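## Task

Take the sticky-note block off the desk and put it on the counter. The task fails if any desk carton lands on the floor, or if the robot tips over or is left leaning.

## Robot and tools

ROBOT. A LinearBot: an omnidirectional base with a column about 1.7 m high. A carriage rides the column (lift_m) and holds two identical six-joint arms, each ending in a two-finger gripper. Arm bases sit roughly 0.57 m + lift_m above the floor; carriage parts hang about 0.15 m lower. A hand reaches 0.78 m from its shoulder but only about 0.38 m beneath its arm base. The hand is about 0.16 m long and 0.1 m wide (0.14 m opened); the wrist camera sticks out 0.11 m to one side of joint 6's axis. Fingertips taper to about 0.005 m thick in the closing direction, 0.02 m wide. Parked arm: joints 1-6 = 0, 0.05, 0.05, 1.45, 0, 0; parked, the robot is about 0.85 m wide, 0.65 m long. Cameras: carriage_camera (fixed, forward, tilted about 20 degrees down), left_wrist_camera and right_wrist_camera (looking past the fingertips). Camera and parked fingertips rise up to about 0.45 m above the arm bases.

FRAMES. All positions in metres. Base frame: origin on the floor below the base centre, x forward, y left, z up. left_hand and right_hand are reported in it as the midpoint between the pads; quat_wxyz rotates base axes into hand axes (hand z along the fingers, y the opening direction; straight-up hand with joints 1, 5, 6 at 0 gives (1, 0, 0, 0)). base_odometry is in the odometry frame (the base frame at scene start), counts wheel turns only, so slip shows as travel; heading in rad, left positive, -3.142 to 3.142. Hand readings often sit above the true hand, especially far out.

TOOL move. Optional keys: base, joints, speeds, min_time_s, cameras. All motions in one call start together.
- base: exactly one key, a relative offset from where the base last reported itself: translate_m (forward +, -2 to 2 m), strafe_m (left +, -2 to 2 m), rotate_rad (counter-clockwise +, -6.3 to 6.3 rad).
- joints: absolute targets, one named key per joint, each arm separately: lift_m 0 to 1 m; left_/right_joint1_rad -2.617 to 3.054 (yaw about vertical, 0 forward, + left); joint2 0 to 3.141 (shoulder: 0 upper arm back and level, 1.57 vertical, 3.14 forward level); joint3 0 to 3.141 (elbow, 0 folded, 3.14 straight); joint4 -1.57 to 1.57 (wrist pitch, + lifts fingertips); joint5 -1.57 to 1.57 (wrist yaw, + turns fingertips right); joint6 -2.094 to 2.094 (roll, + clockwise seen from forearm); left_/right_gripper_m 0 to 0.093 (pad gap). Done tolerances: lift 0.004, j1 0.02, j2 0.105, j3 0.06, j4 0.04, j5 0.025, j6 0.02, gripper 0.004. Omitted joints keep chasing old targets.
- speeds: caps for this call only: translate_m/strafe_m 0.02-0.5 m/s, rotate_rad 0.05-1.57 rad/s, lift_m 0.08-0.25 m/s (max is default).
- min_time_s: 0.1-8 s, lower bound on each arm/gripper motion's duration; makes paths straighter.
- cameras: list of names or "all"; [] for none. Unknown keys make the call invalid; out-of-range values get it refused, and a refusal or a stop cancels the remaining move/wait/finished_scene calls in that reply.

Other tools: wait (seconds 0 to 10, returns state and images); zoom_image (camera, region [x0,y0,x1,y1] pixels from top-left, at most 504 by 504); finished_scene (scene: number of the current scene; irreversible, goal must hold without the robot).

RESULTS. "move" reads done or the worst status. base_status/joint_status per motion: done (base wheels turned fully, even with slip); off_target (resting short, maybe still pushing); contact_stop or time_out (target dropped, holds position; base drives time out at 14 s); not_followed ("joint command not followed": arm targets withheld because arms would nearly touch; gripper still acts); limit_stop_at_motor_heat. on_its_own lists uncommanded actions ("held at" is a target). motor_effort: percent of max, + toward higher values, bracket = peak; large errors. A lift effort that keeps dropping while lowering means a hand or load is resting on something. drive_wheels: hardest wheel, ignore sign. Joint torques follow joint order, include arm weight, have offsets; joints 1-3 wrap at ±28 N m. Gripper on a firmly held hard part reads up to 0.005 m under its width (or up to 0.002 m over); closed on nothing 0.000-0.003. Light grip just under first-touch reading; full force from about 0.005 m below it; soft items crush more with smaller targets. Release by commanding well above the reading. A firm grip may report off_target.

CAUTIONS. The base stops on wheel strain but ignores arms; arms have no contact stop and spring to target once freed. After a blocked drive, back off about 0.2 m (undo a turn) and raise the lift if the carriage rests on something. Never back under a table edge into the column. Odometry drifts a degree or two after turns. Arms sag 7-25 cm under 1 kg; a full stretch may not lift it; small moves may not happen. Keep arms from hitting or squeezing each other, including fingers; to untangle withheld arms, resend one arm's readings with joint 1 swung away, then the other. Tipping risk rises with a high carriage, stretched or loaded arms, pushing, sudden stops; about 1.5 kg per forward-stretched hand can topple it; only images reveal a lean. Outstretched or loaded arms overheat (MOTOR HOT at 75 °C, arm drops at 100 °C for 30-60 s); park to cool. Objects may get nudged randomly. Avoid drops, releasing moving items, slams and hard pushes; keep cartons on the desk.

Each tool is called after ">>>" as name(argument=value, ...) on one line, values as JSON.

## Session

>>> move()

Scene clock: 0.00 s.
Joint torques (N m): no reading
base_odometry: x=+0.000 y=+0.000 heading=+0.000
base_status: not commanded
joint_positions: lift_m=+0.300 left_joint1_rad=-0.010 left_joint2_rad=+0.044 left_joint3_rad=+0.048 left_joint4_rad=+1.430 left_joint5_rad=-0.008 left_joint6_rad=-0.004 left_gripper_m=+0.09396 right_joint1_rad=-0.011 right_joint2_rad=+0.047 right_joint3_rad=+0.039 right_joint4_rad=+1.421 right_joint5_rad=-0.003 right_joint6_rad=-0.048 right_gripper_m=+0.09396
joint_status: not commanded
motor_effort: lift_m=+29 drive_wheels=-1
left_hand: x=+0.2675 y=+0.3100 z=+1.2842 quat_wxyz=(+0.998, -0.004, +0.069, -0.007) (m; base frame)
right_hand: x=+0.2731 y=-0.3089 z=+1.2813 quat_wxyz=(+0.996, -0.003, +0.079, -0.029) (m; base frame)
pictures: carriage_camera, left_wrist_camera, right_wrist_camera
Images, in order (width x height): carriage_camera 504x504, left_wrist_camera 504x504, right_wrist_camera 504x504.

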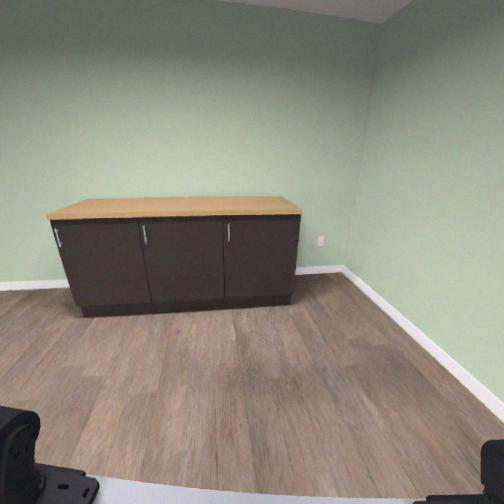

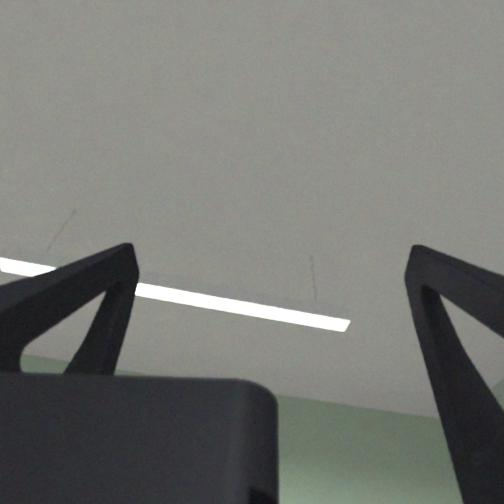

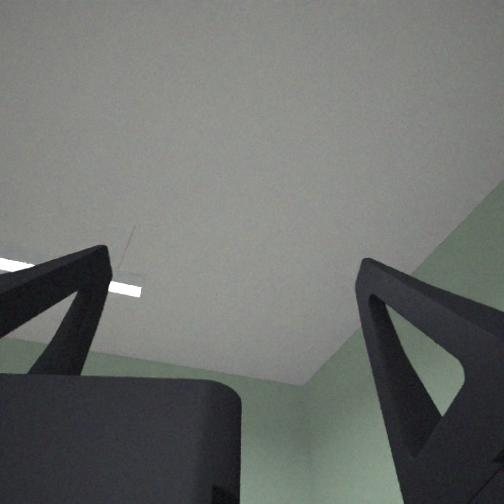

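>>> move(joints={"left_joint2_rad": 1.57, "left_joint3_rad": 1.57, "left_joint4_rad": 0.0, "right_joint2_rad": 1.0, "right_joint3_rad": 1.57, "right_joint4_rad": -1.57}, min_time_s=3)

>>> move(joints={"left_joint2_rad": 2.3, "left_joint3_rad": 1.57, "left_joint4_rad": -0.84, "right_joint2_rad": 1.57, "right_joint3_rad": 1.57, "right_joint4_rad": -1.57}, min_time_s=3)

>>> move(joints={"left_joint2_rad": 1.57, "left_joint3_rad": 2.2, "left_joint4_rad": -0.84, "right_joint2_rad": 1.57, "right_joint3_rad": 1.0, "right_joint4_rad": -1.0}, min_time_s=3)

Scene clock: 21.63 s.
Joint torques (N m): left_arm=[0.61 -7.71 10.91 2.44 -0.12 -0.04] | right_arm=[-0.05 0.25 8.5 1.47 0.01 -0.11]
move: done
base_odometry: x=+0.000 y=+0.000 heading=+0.000
base_status: not commanded
joint_positions: lift_m=+0.300 left_joint1_rad=-0.010 left_joint2_rad=+1.556 left_joint3_rad=+1.544 left_joint4_rad=+0.021 left_joint5_rad=-0.008 left_joint6_rad=-0.004 left_gripper_m=+0.09396 right_joint1_rad=-0.011 right_joint2_rad=+0.996 right_joint3_rad=+1.547 right_joint4_rad=-1.548 right_joint5_rad=-0.003 right_joint6_rad=-0.048 right_gripper_m=+0.09396
joint_status: all done
joint sent to its limit — right_joint4_rad, lower limit.
motor_effort: lift_m=+30(30) drive_wheels=-2(5)
left_hand: x=+0.7405 y=+0.3053 z=+1.2910 quat_wxyz=(+0.710, -0.001, +0.704, -0.002) (m; base frame)
right_hand: x=+0.4200 y=-0.3105 z=+1.1625 quat_wxyz=(+0.283, -0.018, +0.959, -0.007) (m; base frame)
pictures: carriage_camera, left_wrist_camera, right_wrist_camera
Images, in order (width x height): carriage_camera 504x504, left_wrist_camera 504x504, right_wrist_camera 504x504.

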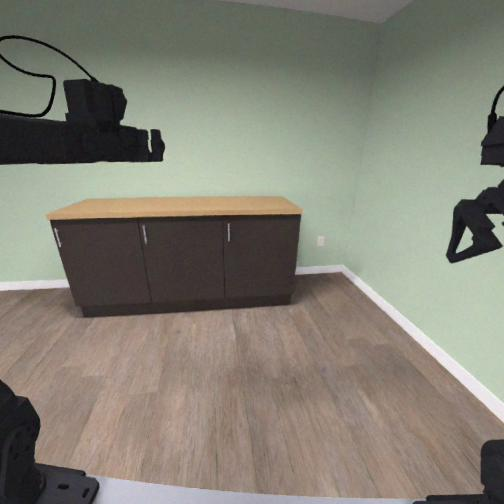

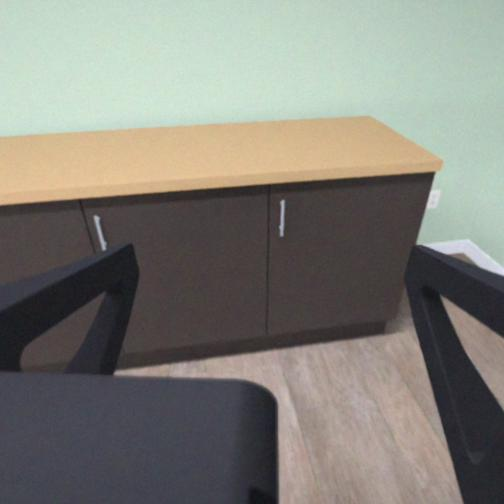

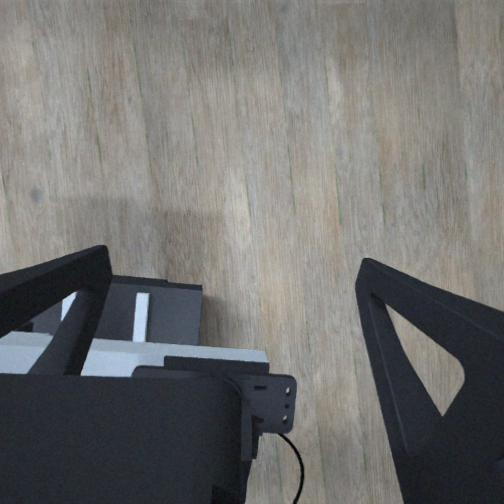

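Scene clock: 24.93 s.
Joint torques (N m): left_arm=[0.61 -12.33 8.27 0.44 -0.12 -0.05] | right_arm=[-0.06 -5.65 9.25 0.27 0 -0.12]
move: done
base_odometry: x=+0.000 y=+0.000 heading=+0.000
base_status: not commanded
joint_positions: lift_m=+0.300 left_joint1_rad=-0.010 left_joint2_rad=+2.280 left_joint3_rad=+1.550 left_joint4_rad=-0.825 left_joint5_rad=-0.008 left_joint6_rad=-0.004 left_gripper_m=+0.09396 right_joint1_rad=-0.011 right_joint2_rad=+1.565 right_joint3_rad=+1.548 right_joint4_rad=-1.552 right_joint5_rad=-0.003 right_joint6_rad=-0.048 right_gripper_m=+0.09396
joint_status: all done
joint sent to its limit — right_joint4_rad, lower limit.
motor_effort: lift_m=+29(30) drive_wheels=-3(4)
left_hand: x=+0.6510 y=+0.3062 z=+0.8038 quat_wxyz=(+0.008, +0.003, +1.000, +0.004) (m; base frame)
right_hand: x=+0.4976 y=-0.3114 z=+1.0420 quat_wxyz=(+0.001, -0.019, +1.000, +0.001) (m; base frame)
pictures: carriage_camera, left_wrist_camera, right_wrist_camera
Images, in order (width x height): carriage_camera 504x504, left_wrist_camera 504x504, right_wrist_camera 504x504.

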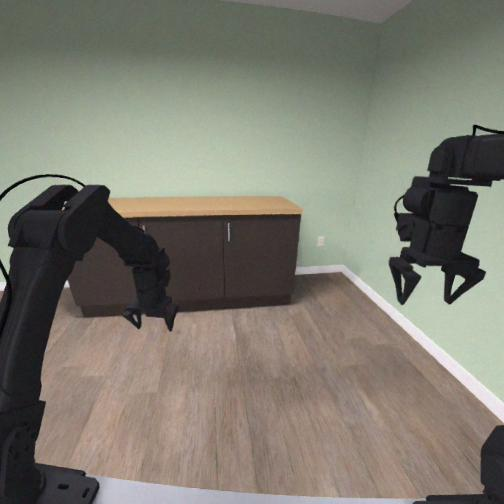

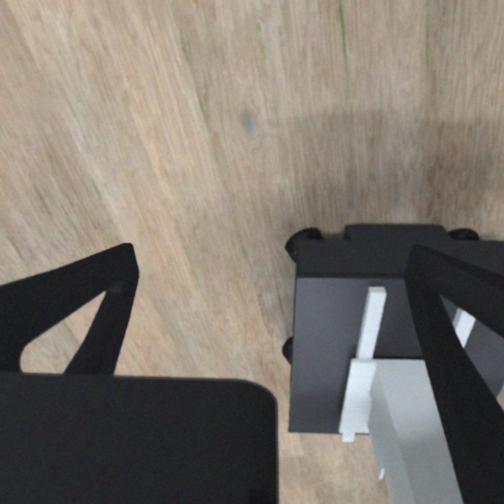

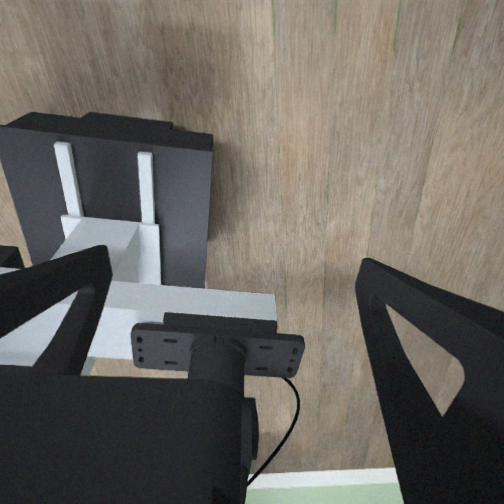

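Scene clock: 28.23 s.
Joint torques (N m): left_arm=[0.65 -8.59 8.06 2.62 -0.12 -0.05] | right_arm=[-0.05 -5.48 6.34 0.55 0.01 -0.12]
move: done
base_odometry: x=+0.000 y=+0.000 heading=+0.000
base_status: not commanded
joint_positions: lift_m=+0.300 left_joint1_rad=-0.010 left_joint2_rad=+1.585 left_joint3_rad=+2.182 left_joint4_rad=-0.831 left_joint5_rad=-0.008 left_joint6_rad=-0.004 left_gripper_m=+0.09396 right_joint1_rad=-0.011 right_joint2_rad=+1.565 right_joint3_rad=+1.005 right_joint4_rad=-1.019 right_joint5_rad=-0.003 right_joint6_rad=-0.048 right_gripper_m=+0.09396
joint_status: all done
motor_effort: lift_m=+30(30) drive_wheels=-2(4)
left_hand: x=+0.6648 y=+0.3060 z=+1.3621 quat_wxyz=(+0.620, +0.000, +0.785, -0.001) (m; base frame)
right_hand: x=+0.4886 y=-0.3113 z=+0.9069 quat_wxyz=(-0.004, -0.019, +1.000, +0.002) (m; base frame)
pictures: carriage_camera, left_wrist_camera, right_wrist_camera
Images, in order (width x height): carriage_camera 504x504, left_wrist_camera 504x504, right_wrist_camera 504x504.

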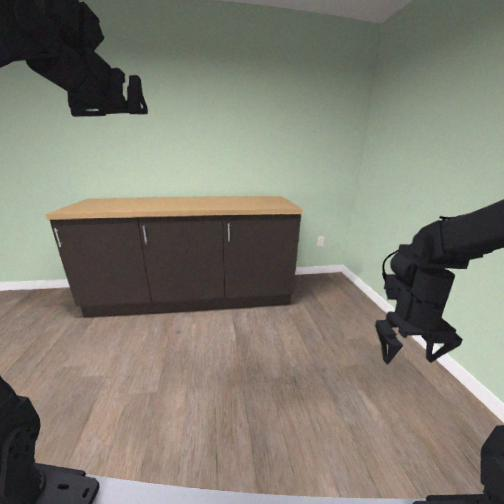

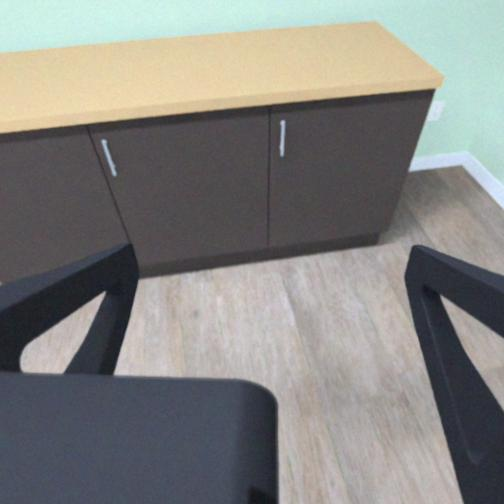

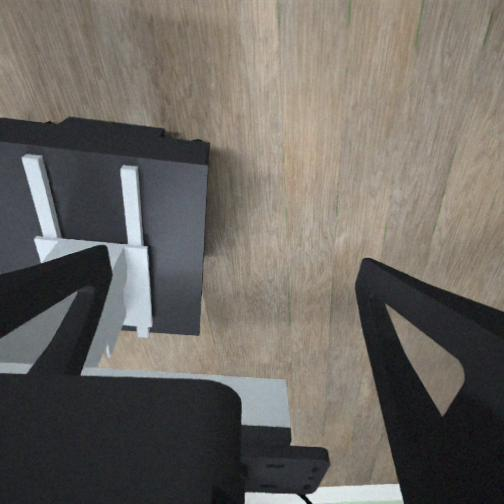

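>>> move(base={"rotate_rad": 1.2}, joints={"right_joint1_rad": 0.6, "right_joint2_rad": 1.57, "right_joint3_rad": 1.57, "right_joint4_rad": -1.0, "left_joint1_rad": 0.0, "left_joint2_rad": 0.05, "left_joint3_rad": 0.05, "left_joint4_rad": 1.45}, min_time_s=3, cameras=["carriage_camera"])

>>> move(base={"rotate_rad": 1.2}, joints={"right_joint1_rad": 0.0, "right_joint5_rad": 0.5}, min_time_s=3, cameras=["carriage_camera"])

>>> move(base={"rotate_rad": 1.2}, joints={"right_joint5_rad": 0.0, "right_joint1_rad": 0.0, "right_joint2_rad": 0.05, "right_joint3_rad": 0.05, "right_joint4_rad": 1.45}, min_time_s=3, cameras=["carriage_camera"])

>>> move(base={"rotate_rad": 1.2}, cameras=["carriage_camera"])

Scene clock: 66.43 s.
Joint torques (N m): left_arm=[1.05 3.34 4.7 -0.06 -0.08 -0.05] | right_arm=[0.58 -7.15 10.89 1.57 0.01 -0.12]
move: done
base_odometry: x=+0.000 y=+0.000 heading=+1.200
base_status: done
joint_positions: lift_m=+0.300 left_joint1_rad=-0.005 left_joint2_rad=+0.061 left_joint3_rad=+0.063 left_joint4_rad=+1.436 left_joint5_rad=-0.010 left_joint6_rad=-0.004 left_gripper_m=+0.09397 right_joint1_rad=+0.593 right_joint2_rad=+1.570 right_joint3_rad=+1.542 right_joint4_rad=-1.005 right_joint5_rad=-0.003 right_joint6_rad=-0.048 right_gripper_m=+0.09397
joint_status: all done
motor_effort: lift_m=+29(30) drive_wheels=+5(20)
left_hand: x=+0.2667 y=+0.3105 z=+1.2883 quat_wxyz=(+0.998, -0.005, +0.066, -0.004) (m; base frame)
right_hand: x=+0.5580 y=-0.0894 z=+1.0739 quat_wxyz=(+0.256, -0.304, +0.915, +0.073) (m; base frame)
pictures: carriage_camera
Images, in order (width x height): carriage_camera 504x504.

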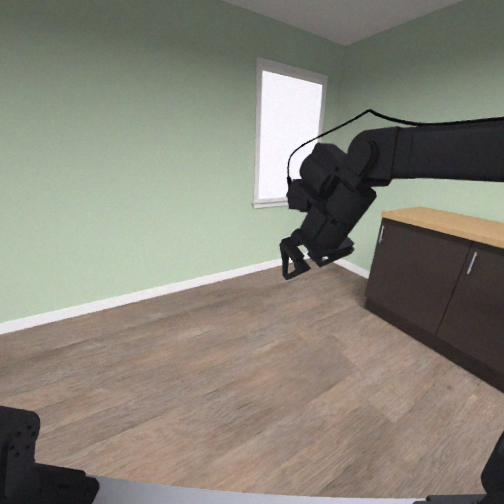

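Scene clock: 69.73 s.
Joint torques (N m): left_arm=[0.99 3.36 4.71 -0.13 -0.1 -0.05] | right_arm=[-0.65 -7.08 10.88 1.53 0.35 -0.09]
move: done
base_odometry: x=+0.000 y=+0.000 heading=+2.399
base_status: done
joint_positions: lift_m=+0.300 left_joint1_rad=-0.005 left_joint2_rad=+0.061 left_joint3_rad=+0.063 left_joint4_rad=+1.441 left_joint5_rad=-0.010 left_joint6_rad=-0.004 left_gripper_m=+0.09397 right_joint1_rad=+0.007 right_joint2_rad=+1.570 right_joint3_rad=+1.542 right_joint4_rad=-1.005 right_joint5_rad=+0.488 right_joint6_rad=-0.048 right_gripper_m=+0.09397
joint_status: all done
motor_effort: lift_m=+29(30) drive_wheels=+7(15)
left_hand: x=+0.2653 y=+0.3105 z=+1.2884 quat_wxyz=(+0.998, -0.005, +0.064, -0.004) (m; base frame)
right_hand: x=+0.6154 y=-0.3869 z=+1.0912 quat_wxyz=(+0.253, +0.038, +0.937, -0.238) (m; base frame)
pictures: carriage_camera
Images, in order (width x height): carriage_camera 504x504.

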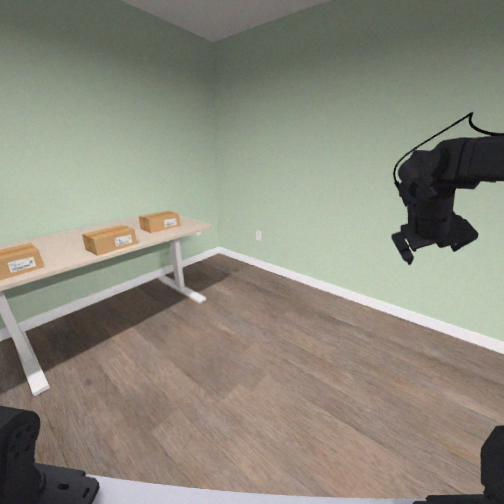

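Scene clock: 73.13 s.
Joint torques (N m): left_arm=[0.99 3.38 4.64 -0.14 -0.09 -0.05] | right_arm=[-0.29 3.59 5.98 0.11 -0.11 -0.12]
move: done
base_odometry: x=+0.000 y=+0.000 heading=-2.685
base_status: done
joint_positions: lift_m=+0.300 left_joint1_rad=-0.005 left_joint2_rad=+0.061 left_joint3_rad=+0.063 left_joint4_rad=+1.443 left_joint5_rad=-0.010 left_joint6_rad=-0.004 left_gripper_m=+0.09398 right_joint1_rad=+0.003 right_joint2_rad=+0.055 right_joint3_rad=+0.055 right_joint4_rad=+1.432 right_joint5_rad=+0.011 right_joint6_rad=-0.048 right_gripper_m=+0.09398
joint_status: all done
motor_effort: lift_m=+30(30) drive_wheels=+6(14)
left_hand: x=+0.2650 y=+0.3105 z=+1.2885 quat_wxyz=(+0.998, -0.005, +0.063, -0.004) (m; base frame)
right_hand: x=+0.2682 y=-0.3108 z=+1.2860 quat_wxyz=(+0.997, +0.004, +0.069, -0.023) (m; base frame)
pictures: carriage_camera
Images, in order (width x height): carriage_camera 504x504.

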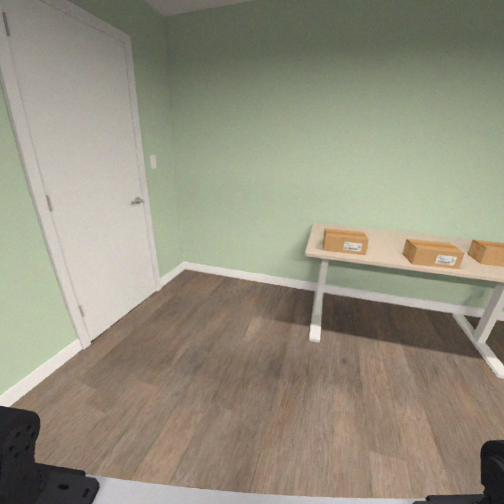

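Scene clock: 75.90 s.
Joint torques (N m): left_arm=[1.03 3.36 4.7 -0.14 -0.11 -0.06] | right_arm=[-0.29 3.58 6.01 0.02 -0.09 -0.11]
move: done
base_odometry: x=+0.000 y=+0.000 heading=-1.485
base_status: done
joint_positions: lift_m=+0.300 left_joint1_rad=-0.005 left_joint2_rad=+0.061 left_joint3_rad=+0.063 left_joint4_rad=+1.443 left_joint5_rad=-0.010 left_joint6_rad=-0.004 left_gripper_m=+0.09398 right_joint1_rad=+0.003 right_joint2_rad=+0.055 right_joint3_rad=+0.055 right_joint4_rad=+1.438 right_joint5_rad=+0.008 right_joint6_rad=-0.048 right_gripper_m=+0.09398
joint_status: not commanded
motor_effort: lift_m=+30(30) drive_wheels=+4(13)
left_hand: x=+0.2650 y=+0.3105 z=+1.2885 quat_wxyz=(+0.998, -0.005, +0.063, -0.004) (m; base frame)
right_hand: x=+0.2666 y=-0.3103 z=+1.2862 quat_wxyz=(+0.998, +0.002, +0.066, -0.023) (m; base frame)
pictures: carriage_camera
Images, in order (width x height): carriage_camera 504x504.

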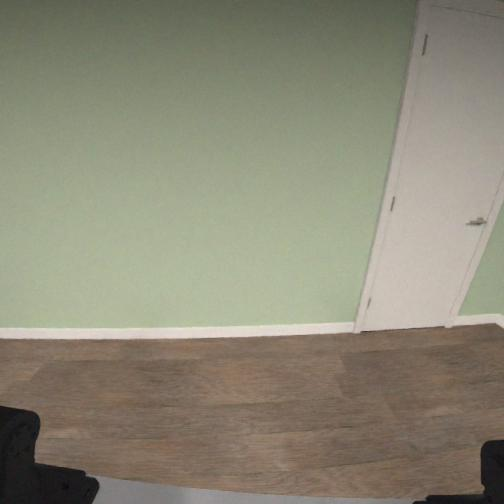

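>>> move(base={"rotate_rad": -1.75}, cameras=["carriage_camera"])

>>> zoom_image(camera="carriage_camera", region=[0, 180, 504, 320])

Scene clock: 89.60 s.
Joint torques (N m): left_arm=[0.9 3.38 4.66 -0.16 -0.1 -0.05] | right_arm=[-0.27 3.62 6.04 0.01 -0.09 -0.11]
move: done
base_odometry: x=+0.000 y=+0.000 heading=+3.049
base_status: done
joint_positions: lift_m=+0.300 left_joint1_rad=-0.005 left_joint2_rad=+0.061 left_joint3_rad=+0.063 left_joint4_rad=+1.444 left_joint5_rad=-0.010 left_joint6_rad=-0.004 left_gripper_m=+0.09399 right_joint1_rad=+0.003 right_joint2_rad=+0.055 right_joint3_rad=+0.055 right_joint4_rad=+1.439 right_joint5_rad=+0.008 right_joint6_rad=-0.048 right_gripper_m=+0.09399
joint_status: not commanded
motor_effort: lift_m=+29(30) drive_wheels=+5(17)
left_hand: x=+0.2646 y=+0.3105 z=+1.2885 quat_wxyz=(+0.998, -0.005, +0.062, -0.004) (m; base frame)
right_hand: x=+0.2664 y=-0.3103 z=+1.2862 quat_wxyz=(+0.998, +0.002, +0.066, -0.023) (m; base frame)
pictures: carriage_camera
Images, in order (width x height): carriage_camera 504x504.

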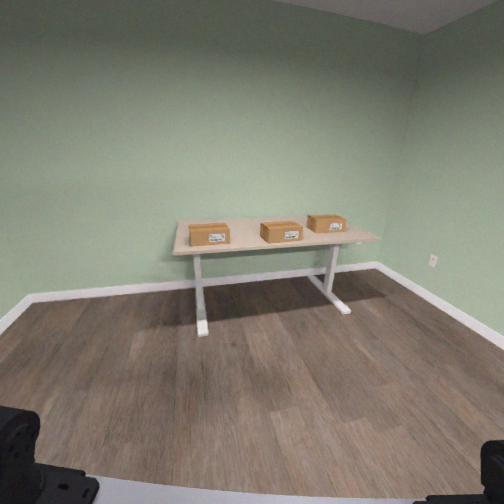

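Scaled by 1.000.

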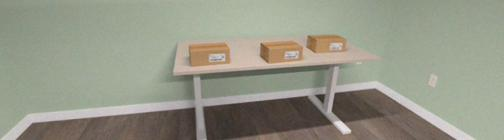

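>>> move(base={"rotate_rad": 0.2}, joints={"lift_m": 0.6}, cameras=[])

>>> move(base={"strafe_m": -0.6}, cameras=[])

>>> move(base={"translate_m": 0.7}, cameras=["carriage_camera"])

Scene clock: 118.00 s.
Joint torques (N m): left_arm=[1.03 3.75 5.34 -0.17 -0.1 -0.05] | right_arm=[-0.28 4.03 6.61 0 -0.09 -0.11]
move: done
base_odometry: x=+0.000 y=+0.000 heading=-3.035
base_status: done
joint_positions: lift_m=+0.600 left_joint1_rad=-0.005 left_joint2_rad=+0.057 left_joint3_rad=+0.056 left_joint4_rad=+1.446 left_joint5_rad=-0.010 left_joint6_rad=-0.004 left_gripper_m=+0.09399 right_joint1_rad=+0.003 right_joint2_rad=+0.050 right_joint3_rad=+0.050 right_joint4_rad=+1.441 right_joint5_rad=+0.007 right_joint6_rad=-0.048 right_gripper_m=+0.09399
joint_status: all done
motor_effort: lift_m=+31(37) drive_wheels=-10(15)
left_hand: x=+0.2651 y=+0.3105 z=+1.5867 quat_wxyz=(+0.998, -0.005, +0.063, -0.004) (m; base frame)
right_hand: x=+0.2662 y=-0.3102 z=+1.5848 quat_wxyz=(+0.998, +0.002, +0.065, -0.023) (m; base frame)
pictures: none
No camera images: "cameras" was empty.

Scene clock: 121.40 s.
Joint torques (N m): left_arm=[0.81 3.71 5.37 -0.18 -0.1 -0.05] | right_arm=[-0.29 4.03 6.57 -0.01 -0.08 -0.12]
move: done
base_odometry: x=-0.063 y=+0.597 heading=-3.036
base_status: done
joint_positions: lift_m=+0.600 left_joint1_rad=-0.003 left_joint2_rad=+0.057 left_joint3_rad=+0.056 left_joint4_rad=+1.446 left_joint5_rad=-0.009 left_joint6_rad=-0.004 left_gripper_m=+0.09399 right_joint1_rad=+0.003 right_joint2_rad=+0.050 right_joint3_rad=+0.050 right_joint4_rad=+1.441 right_joint5_rad=+0.007 right_joint6_rad=-0.048 right_gripper_m=+0.09399
joint_status: not commanded
motor_effort: lift_m=+31(31) drive_wheels=-8(21)
left_hand: x=+0.2650 y=+0.3105 z=+1.5867 quat_wxyz=(+0.998, -0.005, +0.063, -0.003) (m; base frame)
right_hand: x=+0.2662 y=-0.3101 z=+1.5848 quat_wxyz=(+0.998, +0.002, +0.065, -0.023) (m; base frame)
pictures: none
No camera images: "cameras" was empty.

Scene clock: 125.17 s.
Joint torques (N m): left_arm=[0.85 3.78 5.23 -0.17 -0.1 -0.05] | right_arm=[-0.27 4.04 6.54 -0.07 -0.08 -0.11]
move: done
base_odometry: x=-0.759 y=+0.524 heading=-3.037
base_status: done
joint_positions: lift_m=+0.600 left_joint1_rad=-0.003 left_joint2_rad=+0.057 left_joint3_rad=+0.056 left_joint4_rad=+1.447 left_joint5_rad=-0.009 left_joint6_rad=-0.004 left_gripper_m=+0.09399 right_joint1_rad=+0.003 right_joint2_rad=+0.050 right_joint3_rad=+0.050 right_joint4_rad=+1.444 right_joint5_rad=+0.007 right_joint6_rad=-0.048 right_gripper_m=+0.09399
joint_status: not commanded
motor_effort: lift_m=+31(31) drive_wheels=-7(16)
left_hand: x=+0.2647 y=+0.3105 z=+1.5868 quat_wxyz=(+0.998, -0.005, +0.062, -0.003) (m; base frame)
right_hand: x=+0.2653 y=-0.3101 z=+1.5849 quat_wxyz=(+0.998, +0.002, +0.064, -0.023) (m; base frame)
pictures: carriage_camera
Images, in order (width x height): carriage_camera 504x504.

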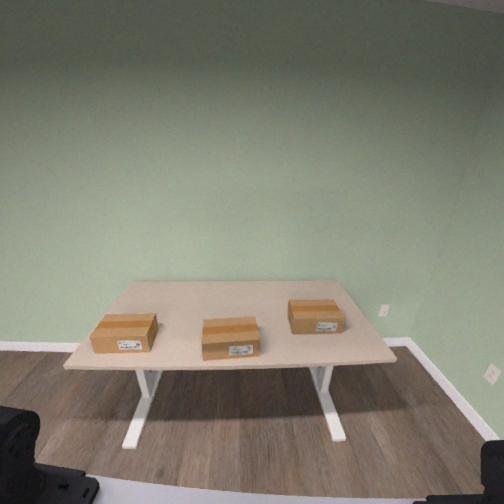

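>>> move(base={"translate_m": 0.45}, joints={"left_joint2_rad": 2.2, "left_joint3_rad": 2.3, "left_joint4_rad": -1.57, "right_joint2_rad": 2.2, "right_joint3_rad": 2.3, "right_joint4_rad": -1.57}, min_time_s=2.5)

Scene clock: 148.33 s.
Joint torques (N m): left_arm=[0.9 -12.37 8.85 0.67 -0.12 -0.06] | right_arm=[-0.28 -11.54 9.62 0.41 -0.07 -0.12]
move: done
base_odometry: x=-1.207 y=+0.478 heading=-3.038
base_status: done
joint_positions: lift_m=+0.600 left_joint1_rad=-0.003 left_joint2_rad=+2.184 left_joint3_rad=+2.278 left_joint4_rad=-1.554 left_joint5_rad=-0.009 left_joint6_rad=-0.004 left_gripper_m=+0.09399 right_joint1_rad=+0.003 right_joint2_rad=+2.198 right_joint3_rad=+2.274 right_joint4_rad=-1.545 right_joint5_rad=+0.007 right_joint6_rad=-0.048 right_gripper_m=+0.09399
joint_status: all done
joint sent to its limit — right_joint4_rad, lower limit.
motor_effort: lift_m=+31(31) drive_wheels=-7(13)
left_hand: x=+0.6701 y=+0.3091 z=+1.3221 quat_wxyz=(+0.055, -0.001, +0.998, +0.004) (m; base frame)
right_hand: x=+0.6725 y=-0.3089 z=+1.3156 quat_wxyz=(+0.051, -0.025, +0.998, -0.005) (m; base frame)
pictures: carriage_camera, left_wrist_camera, right_wrist_camera
Images, in order (width x height): carriage_camera 504x504, left_wrist_camera 504x504, right_wrist_camera 504x504.

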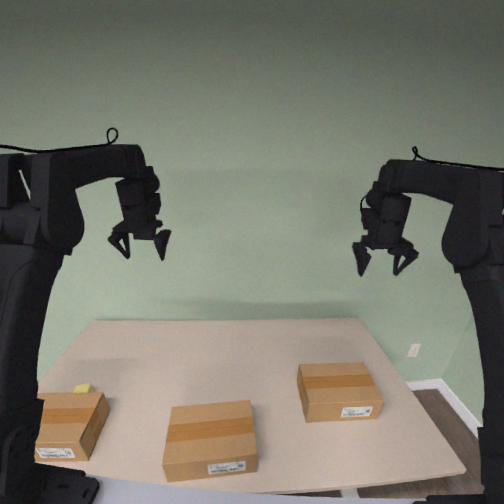

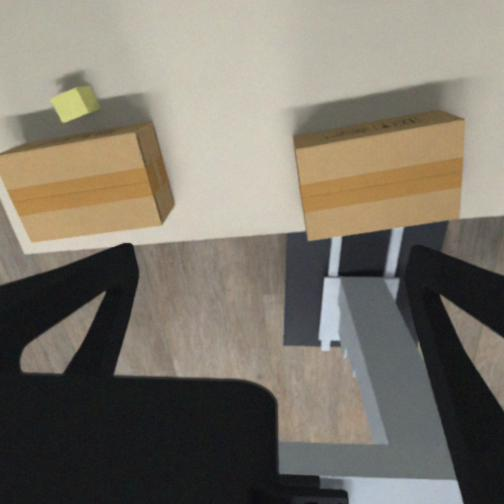

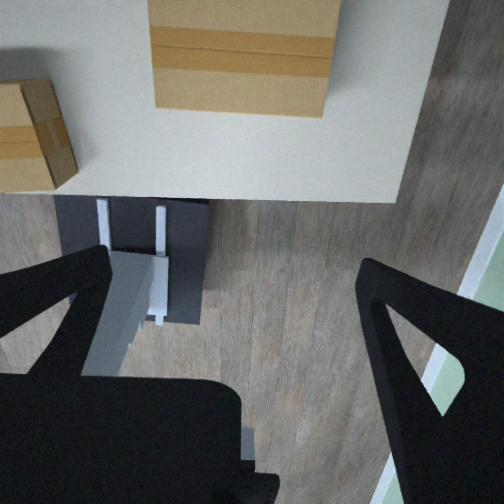

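>>> zoom_image(camera="carriage_camera", region=[20, 300, 320, 504])

>>> zoom_image(camera="left_wrist_camera", region=[0, 0, 252, 252])

Scaled by 1.680 from the camera's 504x504 image, which has a finer 720x720 frame.

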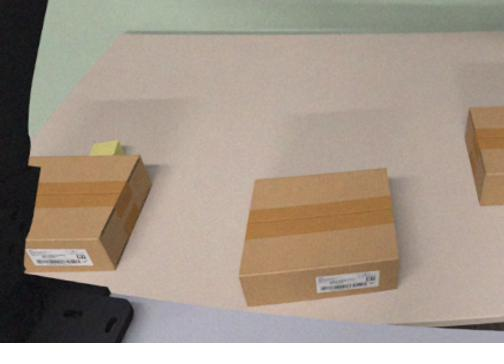

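Scaled by 2.000 from the camera's 504x504 image, which has a finer 720x720 frame.

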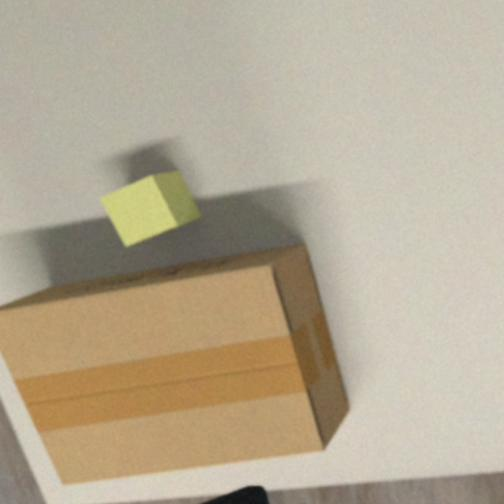

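>>> move(base={"rotate_rad": 0.035}, cameras=[])

>>> move(base={"strafe_m": 0.3}, joints={"right_joint2_rad": 0.05, "right_joint3_rad": 0.05, "right_joint4_rad": 1.45}, min_time_s=2.5)

Scene clock: 243.00 s.
Joint torques (N m): left_arm=[0.44 -12.31 8.88 0.71 -0.11 -0.04] | right_arm=[-0.43 -11.59 9.63 0.45 -0.05 -0.12]
move: done
base_odometry: x=-1.207 y=+0.478 heading=-3.004
base_status: done
joint_positions: lift_m=+0.600 left_joint1_rad=+0.003 left_joint2_rad=+2.184 left_joint3_rad=+2.278 left_joint4_rad=-1.559 left_joint5_rad=-0.009 left_joint6_rad=-0.004 left_gripper_m=+0.09399 right_joint1_rad=+0.004 right_joint2_rad=+2.198 right_joint3_rad=+2.274 right_joint4_rad=-1.550 right_joint5_rad=+0.006 right_joint6_rad=-0.048 right_gripper_m=+0.09399
joint_status: not commanded
motor_effort: lift_m=+31(31) drive_wheels=-11(13)
left_hand: x=+0.6689 y=+0.3118 z=+1.3220 quat_wxyz=(+0.053, -0.004, +0.999, +0.004) (m; base frame)
right_hand: x=+0.6713 y=-0.3080 z=+1.3155 quat_wxyz=(+0.049, -0.026, +0.998, -0.004) (m; base frame)
pictures: none
No camera images: "cameras" was empty.

Scene clock: 245.97 s.
Joint torques (N m): left_arm=[0.42 -12.22 8.87 0.72 -0.11 -0.05] | right_arm=[-0.28 3.62 6.04 0.11 -0.03 -0.12]
move: done
base_odometry: x=-1.166 y=+0.181 heading=-3.004
base_status: done
joint_positions: lift_m=+0.600 left_joint1_rad=+0.003 left_joint2_rad=+2.184 left_joint3_rad=+2.278 left_joint4_rad=-1.560 left_joint5_rad=-0.009 left_joint6_rad=-0.004 left_gripper_m=+0.09399 right_joint1_rad=+0.003 right_joint2_rad=+0.054 right_joint3_rad=+0.055 right_joint4_rad=+1.431 right_joint5_rad=+0.003 right_joint6_rad=-0.048 right_gripper_m=+0.09399
joint_status: all done
motor_effort: lift_m=+31(31) drive_wheels=-4(14)
left_hand: x=+0.6687 y=+0.3120 z=+1.3220 quat_wxyz=(+0.052, -0.004, +0.999, +0.005) (m; base frame)
right_hand: x=+0.2682 y=-0.3095 z=+1.5859 quat_wxyz=(+0.997, +0.000, +0.070, -0.023) (m; base frame)
pictures: carriage_camera, left_wrist_camera, right_wrist_camera
Images, in order (width x height): carriage_camera 504x504, left_wrist_camera 504x504, right_wrist_camera 504x504.

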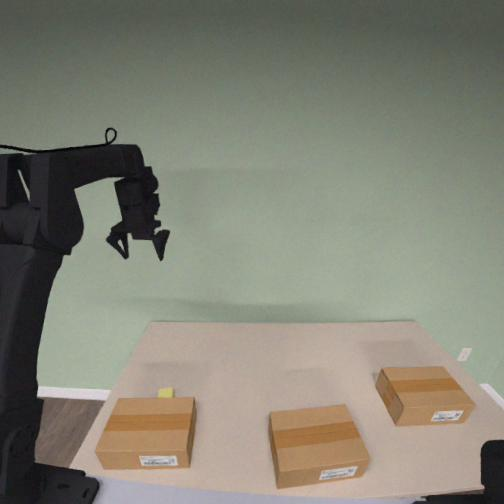

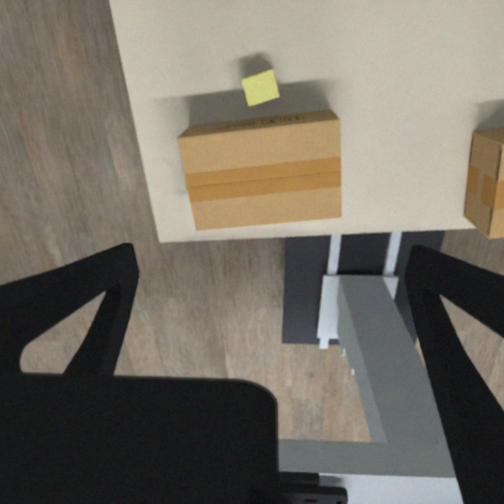

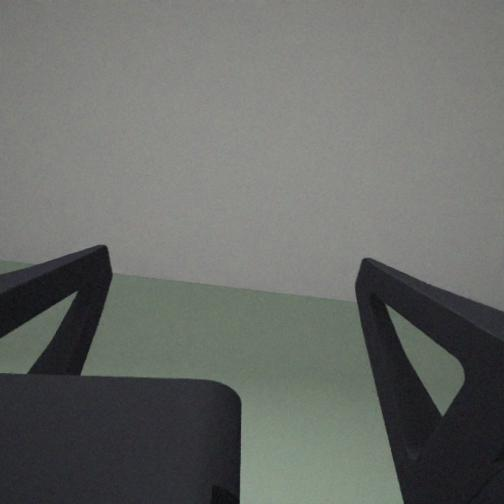

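>>> move(joints={"left_joint1_rad": 0.0, "left_joint2_rad": 2.966, "left_joint3_rad": 1.995, "left_joint4_rad": -0.6, "left_joint6_rad": -0.31}, min_time_s=2.5, cameras=["carriage_camera", "left_wrist_camera"])

Scene clock: 277.47 s.
Joint torques (N m): left_arm=[0.36 -15.05 4.41 0.76 -0.14 -0.11] | right_arm=[-0.28 3.62 6.02 0.08 -0.03 -0.11]
move: done
base_odometry: x=-1.166 y=+0.181 heading=-3.004
base_status: not commanded
joint_positions: lift_m=+0.600 left_joint1_rad=+0.003 left_joint2_rad=+2.945 left_joint3_rad=+2.006 left_joint4_rad=-0.613 left_joint5_rad=-0.009 left_joint6_rad=-0.301 left_gripper_m=+0.09399 right_joint1_rad=+0.003 right_joint2_rad=+0.054 right_joint3_rad=+0.055 right_joint4_rad=+1.434 right_joint5_rad=+0.003 right_joint6_rad=-0.048 right_gripper_m=+0.09399
joint_status: all done
motor_effort: lift_m=+31(31) drive_wheels=-5(7)
left_hand: x=+0.7095 y=+0.3122 z=+0.9116 quat_wxyz=(+0.010, -0.152, +0.988, +0.003) (m; base frame)
right_hand: x=+0.2676 y=-0.3095 z=+1.5860 quat_wxyz=(+0.997, +0.000, +0.068, -0.023) (m; base frame)
pictures: carriage_camera, left_wrist_camera
Images, in order (width x height): carriage_camera 504x504, left_wrist_camera 504x504.

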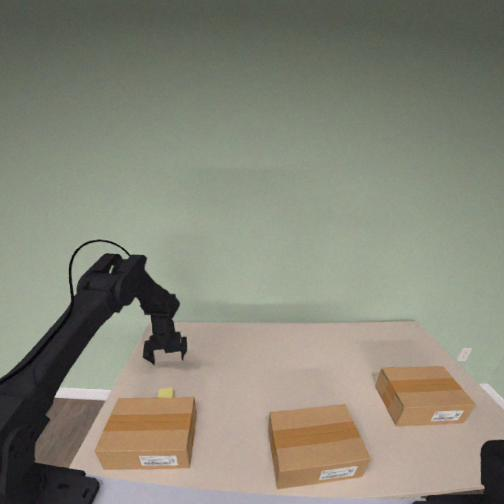

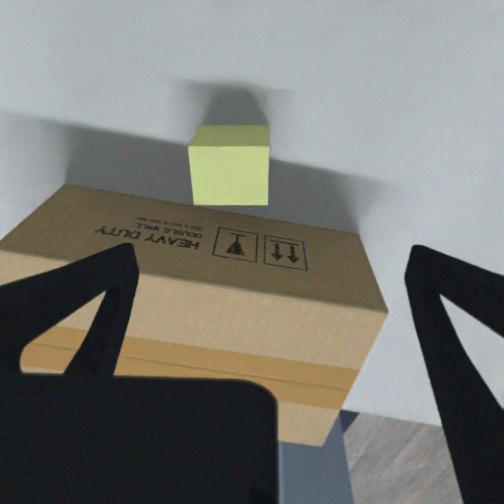

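>>> move(joints={"left_joint1_rad": 0.031, "left_joint2_rad": 2.914, "left_joint3_rad": 1.868, "left_joint4_rad": -0.524, "left_joint6_rad": -0.31, "lift_m": 0.54}, min_time_s=1.5, cameras=["carriage_camera", "left_wrist_camera"])

Scene clock: 295.77 s.
Joint torques (N m): left_arm=[1.05 -20.01 3.66 0.61 -0.12 -0.15] | right_arm=[-0.32 3.9 6.71 0.06 -0.03 -0.13]
move: done
base_odometry: x=-1.166 y=+0.181 heading=-3.004
base_status: not commanded
joint_positions: lift_m=+0.540 left_joint1_rad=+0.025 left_joint2_rad=+2.951 left_joint3_rad=+1.879 left_joint4_rad=-0.536 left_joint5_rad=-0.009 left_joint6_rad=-0.301 left_gripper_m=+0.09399 right_joint1_rad=+0.003 right_joint2_rad=+0.051 right_joint3_rad=+0.048 right_joint4_rad=+1.436 right_joint5_rad=+0.003 right_joint6_rad=-0.048 right_gripper_m=+0.09399
joint_status: all done
motor_effort: lift_m=+28(29) drive_wheels=-6(7)
left_hand: x=+0.6725 y=+0.3218 z=+0.8260 quat_wxyz=(-0.018, -0.163, +0.987, +0.007) (m; base frame)
right_hand: x=+0.2679 y=-0.3095 z=+1.5245 quat_wxyz=(+0.997, +0.000, +0.069, -0.023) (m; base frame)
pictures: carriage_camera, left_wrist_camera
Images, in order (width x height): carriage_camera 504x504, left_wrist_camera 504x504.

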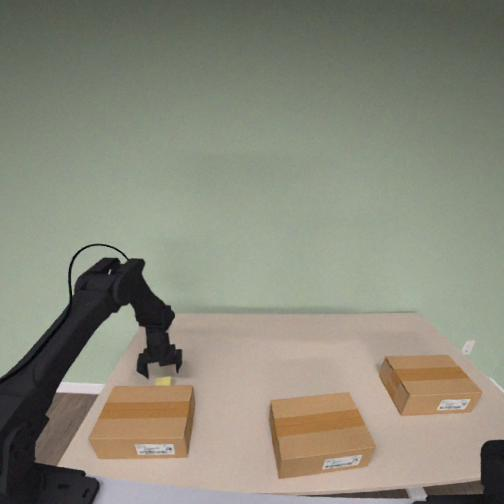

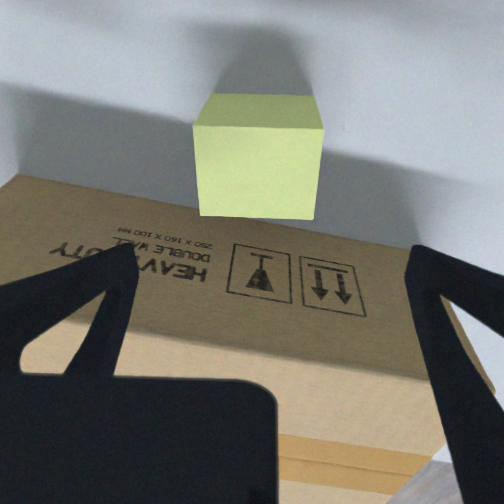

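>>> move(joints={"left_joint4_rad": -0.485, "lift_m": 0.505}, min_time_s=1.0, cameras=["left_wrist_camera"])

Scene clock: 308.97 s.
Joint torques (N m): left_arm=[1.01 -18.45 4.31 0.74 -0.13 -0.15] | right_arm=[-0.29 3.97 6.74 0.06 -0.04 -0.12]
move: done
base_odometry: x=-1.166 y=+0.181 heading=-3.004
base_status: not commanded
joint_positions: lift_m=+0.505 left_joint1_rad=+0.025 left_joint2_rad=+2.933 left_joint3_rad=+1.874 left_joint4_rad=-0.497 left_joint5_rad=-0.009 left_joint6_rad=-0.301 left_gripper_m=+0.09399 right_joint1_rad=+0.003 right_joint2_rad=+0.051 right_joint3_rad=+0.048 right_joint4_rad=+1.436 right_joint5_rad=+0.003 right_joint6_rad=-0.048 right_gripper_m=+0.09399
joint_status: all done
motor_effort: lift_m=+27(29) drive_wheels=-4(7)
left_hand: x=+0.6872 y=+0.3221 z=+0.7980 quat_wxyz=(+0.009, -0.163, +0.987, +0.003) (m; base frame)
right_hand: x=+0.2678 y=-0.3095 z=+1.4895 quat_wxyz=(+0.997, +0.000, +0.068, -0.023) (m; base frame)
pictures: left_wrist_camera
Images, in order (width x height): left_wrist_camera 504x504.

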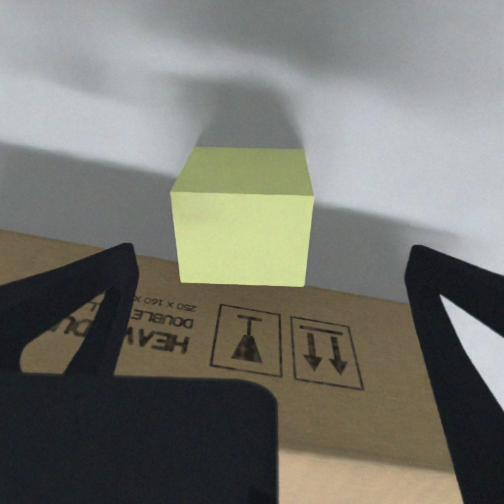

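>>> move(joints={"left_joint1_rad": 0.055, "lift_m": 0.474}, min_time_s=1.0, speeds={"lift_m": 0.08}, cameras=["left_wrist_camera"])

Scene clock: 317.43 s.
Joint torques (N m): left_arm=[0.92 -18.3 4.41 0.66 -0.13 -0.14] | right_arm=[-0.29 3.99 6.76 0.04 -0.04 -0.11]
move: done
base_odometry: x=-1.166 y=+0.181 heading=-3.004
base_status: not commanded
joint_positions: lift_m=+0.474 left_joint1_rad=+0.051 left_joint2_rad=+2.932 left_joint3_rad=+1.874 left_joint4_rad=-0.488 left_joint5_rad=-0.009 left_joint6_rad=-0.301 left_gripper_m=+0.09399 right_joint1_rad=+0.003 right_joint2_rad=+0.050 right_joint3_rad=+0.048 right_joint4_rad=+1.437 right_joint5_rad=+0.003 right_joint6_rad=-0.048 right_gripper_m=+0.09399
joint_status: all done
motor_effort: lift_m=+28(29) drive_wheels=-5(7)
left_hand: x=+0.6888 y=+0.3337 z=+0.7674 quat_wxyz=(+0.013, -0.175, +0.984, +0.003) (m; base frame)
right_hand: x=+0.2676 y=-0.3095 z=+1.4585 quat_wxyz=(+0.997, +0.000, +0.068, -0.023) (m; base frame)
pictures: left_wrist_camera
Images, in order (width x height): left_wrist_camera 504x504.

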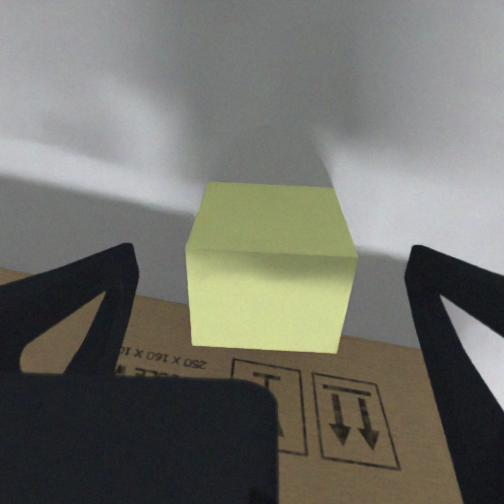

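>>> move(joints={"left_gripper_m": 0.05}, min_time_s=1.0, cameras=[])

>>> move(joints={"left_gripper_m": 0.046}, min_time_s=0.5, cameras=["left_wrist_camera"])

Scene clock: 324.70 s.
Joint torques (N m): left_arm=[0.95 -18.28 4.41 0.66 -0.14 -0.14] | right_arm=[-0.28 3.95 6.71 0.05 -0.04 -0.12]
move: done
base_odometry: x=-1.166 y=+0.181 heading=-3.004
base_status: not commanded
joint_positions: lift_m=+0.474 left_joint1_rad=+0.051 left_joint2_rad=+2.932 left_joint3_rad=+1.874 left_joint4_rad=-0.488 left_joint5_rad=-0.009 left_joint6_rad=-0.302 left_gripper_m=+0.05073 right_joint1_rad=+0.003 right_joint2_rad=+0.050 right_joint3_rad=+0.048 right_joint4_rad=+1.437 right_joint5_rad=+0.003 right_joint6_rad=-0.048 right_gripper_m=+0.09399
joint_status: all done
motor_effort: lift_m=+27(28) drive_wheels=-4(7)
left_hand: x=+0.6888 y=+0.3337 z=+0.7674 quat_wxyz=(+0.013, -0.175, +0.984, +0.003) (m; base frame)
right_hand: x=+0.2676 y=-0.3095 z=+1.4585 quat_wxyz=(+0.997, +0.000, +0.068, -0.023) (m; base frame)
pictures: none
No camera images: "cameras" was empty.

Scene clock: 325.50 s.
Joint torques (N m): left_arm=[0.98 -18.3 4.4 0.66 -0.14 -0.14] | right_arm=[-0.28 4 6.76 0.04 -0.03 -0.11]
move: off_target
base_odometry: x=-1.166 y=+0.181 heading=-3.004
base_status: not commanded
joint_positions: lift_m=+0.474 left_joint1_rad=+0.051 left_joint2_rad=+2.932 left_joint3_rad=+1.874 left_joint4_rad=-0.488 left_joint5_rad=-0.009 left_joint6_rad=-0.302 left_gripper_m=+0.05067 right_joint1_rad=+0.003 right_joint2_rad=+0.050 right_joint3_rad=+0.048 right_joint4_rad=+1.437 right_joint5_rad=+0.003 right_joint6_rad=-0.048 right_gripper_m=+0.09399
joint_status: left_gripper_m off_target (ended at +0.05067, target +0.04600)
motor_effort: lift_m=+28(28) drive_wheels=-4(7)
left_hand: x=+0.6888 y=+0.3337 z=+0.7674 quat_wxyz=(+0.013, -0.175, +0.984, +0.003) (m; base frame)
right_hand: x=+0.2676 y=-0.3095 z=+1.4585 quat_wxyz=(+0.997, +0.000, +0.068, -0.023) (m; base frame)
pictures: left_wrist_camera
Images, in order (width x height): left_wrist_camera 504x504.

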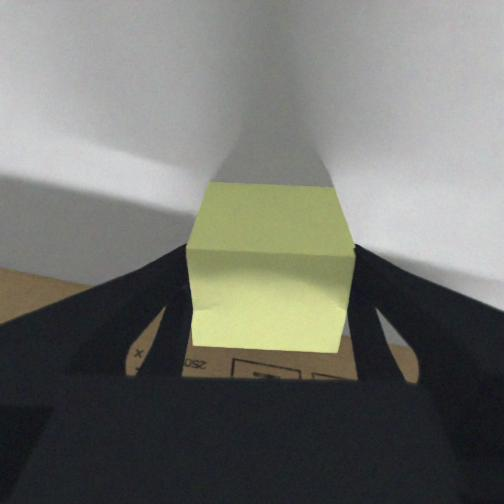

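>>> move(joints={"lift_m": 0.65}, cameras=["left_wrist_camera"])

>>> move(base={"translate_m": -0.8}, speeds={"translate_m": 0.3}, cameras=["carriage_camera"])

Scene clock: 341.50 s.
Joint torques (N m): left_arm=[0.92 -18.26 4.57 0.65 -0.14 -0.14] | right_arm=[-0.28 4 6.74 0.04 -0.03 -0.11]
move: done
base_odometry: x=-1.166 y=+0.181 heading=-3.004
base_status: not commanded
joint_positions: lift_m=+0.650 left_joint1_rad=+0.051 left_joint2_rad=+2.930 left_joint3_rad=+1.872 left_joint4_rad=-0.485 left_joint5_rad=-0.009 left_joint6_rad=-0.302 left_gripper_m=+0.05066 right_joint1_rad=+0.003 right_joint2_rad=+0.050 right_joint3_rad=+0.048 right_joint4_rad=+1.437 right_joint5_rad=+0.003 right_joint6_rad=-0.048 right_gripper_m=+0.09399
joint_status: all done
motor_effort: lift_m=+31(38) drive_wheels=+1(6)
left_hand: x=+0.6892 y=+0.3337 z=+0.9433 quat_wxyz=(+0.014, -0.175, +0.984, +0.003) (m; base frame)
right_hand: x=+0.2675 y=-0.3095 z=+1.6342 quat_wxyz=(+0.997, +0.000, +0.068, -0.023) (m; base frame)
pictures: left_wrist_camera
Images, in order (width x height): left_wrist_camera 504x504.

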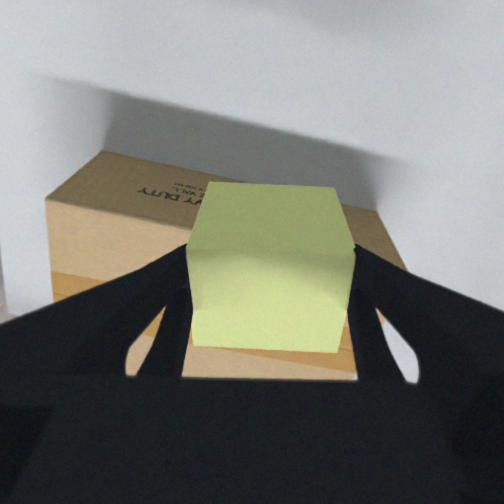

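Scene clock: 345.67 s.
Joint torques (N m): left_arm=[0.91 -18.37 4.67 0.63 -0.14 -0.14] | right_arm=[-0.24 4.03 6.72 -0.01 -0.04 -0.11]
move: done
base_odometry: x=-0.374 y=+0.290 heading=-3.004
base_status: done
joint_positions: lift_m=+0.650 left_joint1_rad=+0.051 left_joint2_rad=+2.930 left_joint3_rad=+1.872 left_joint4_rad=-0.484 left_joint5_rad=-0.009 left_joint6_rad=-0.302 left_gripper_m=+0.05066 right_joint1_rad=+0.003 right_joint2_rad=+0.050 right_joint3_rad=+0.048 right_joint4_rad=+1.441 right_joint5_rad=+0.003 right_joint6_rad=-0.048 right_gripper_m=+0.09399
joint_status: not commanded
motor_effort: lift_m=+31(31) drive_wheels=-5(11)
left_hand: x=+0.6894 y=+0.3337 z=+0.9433 quat_wxyz=(+0.014, -0.175, +0.984, +0.003) (m; base frame)
right_hand: x=+0.2667 y=-0.3095 z=+1.6343 quat_wxyz=(+0.998, +0.000, +0.066, -0.023) (m; base frame)
pictures: carriage_camera
Images, in order (width x height): carriage_camera 504x504.

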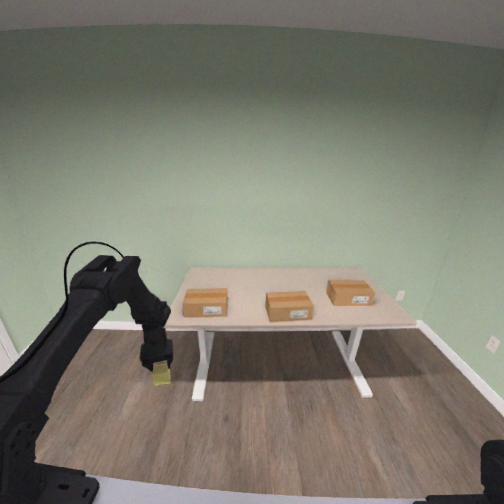

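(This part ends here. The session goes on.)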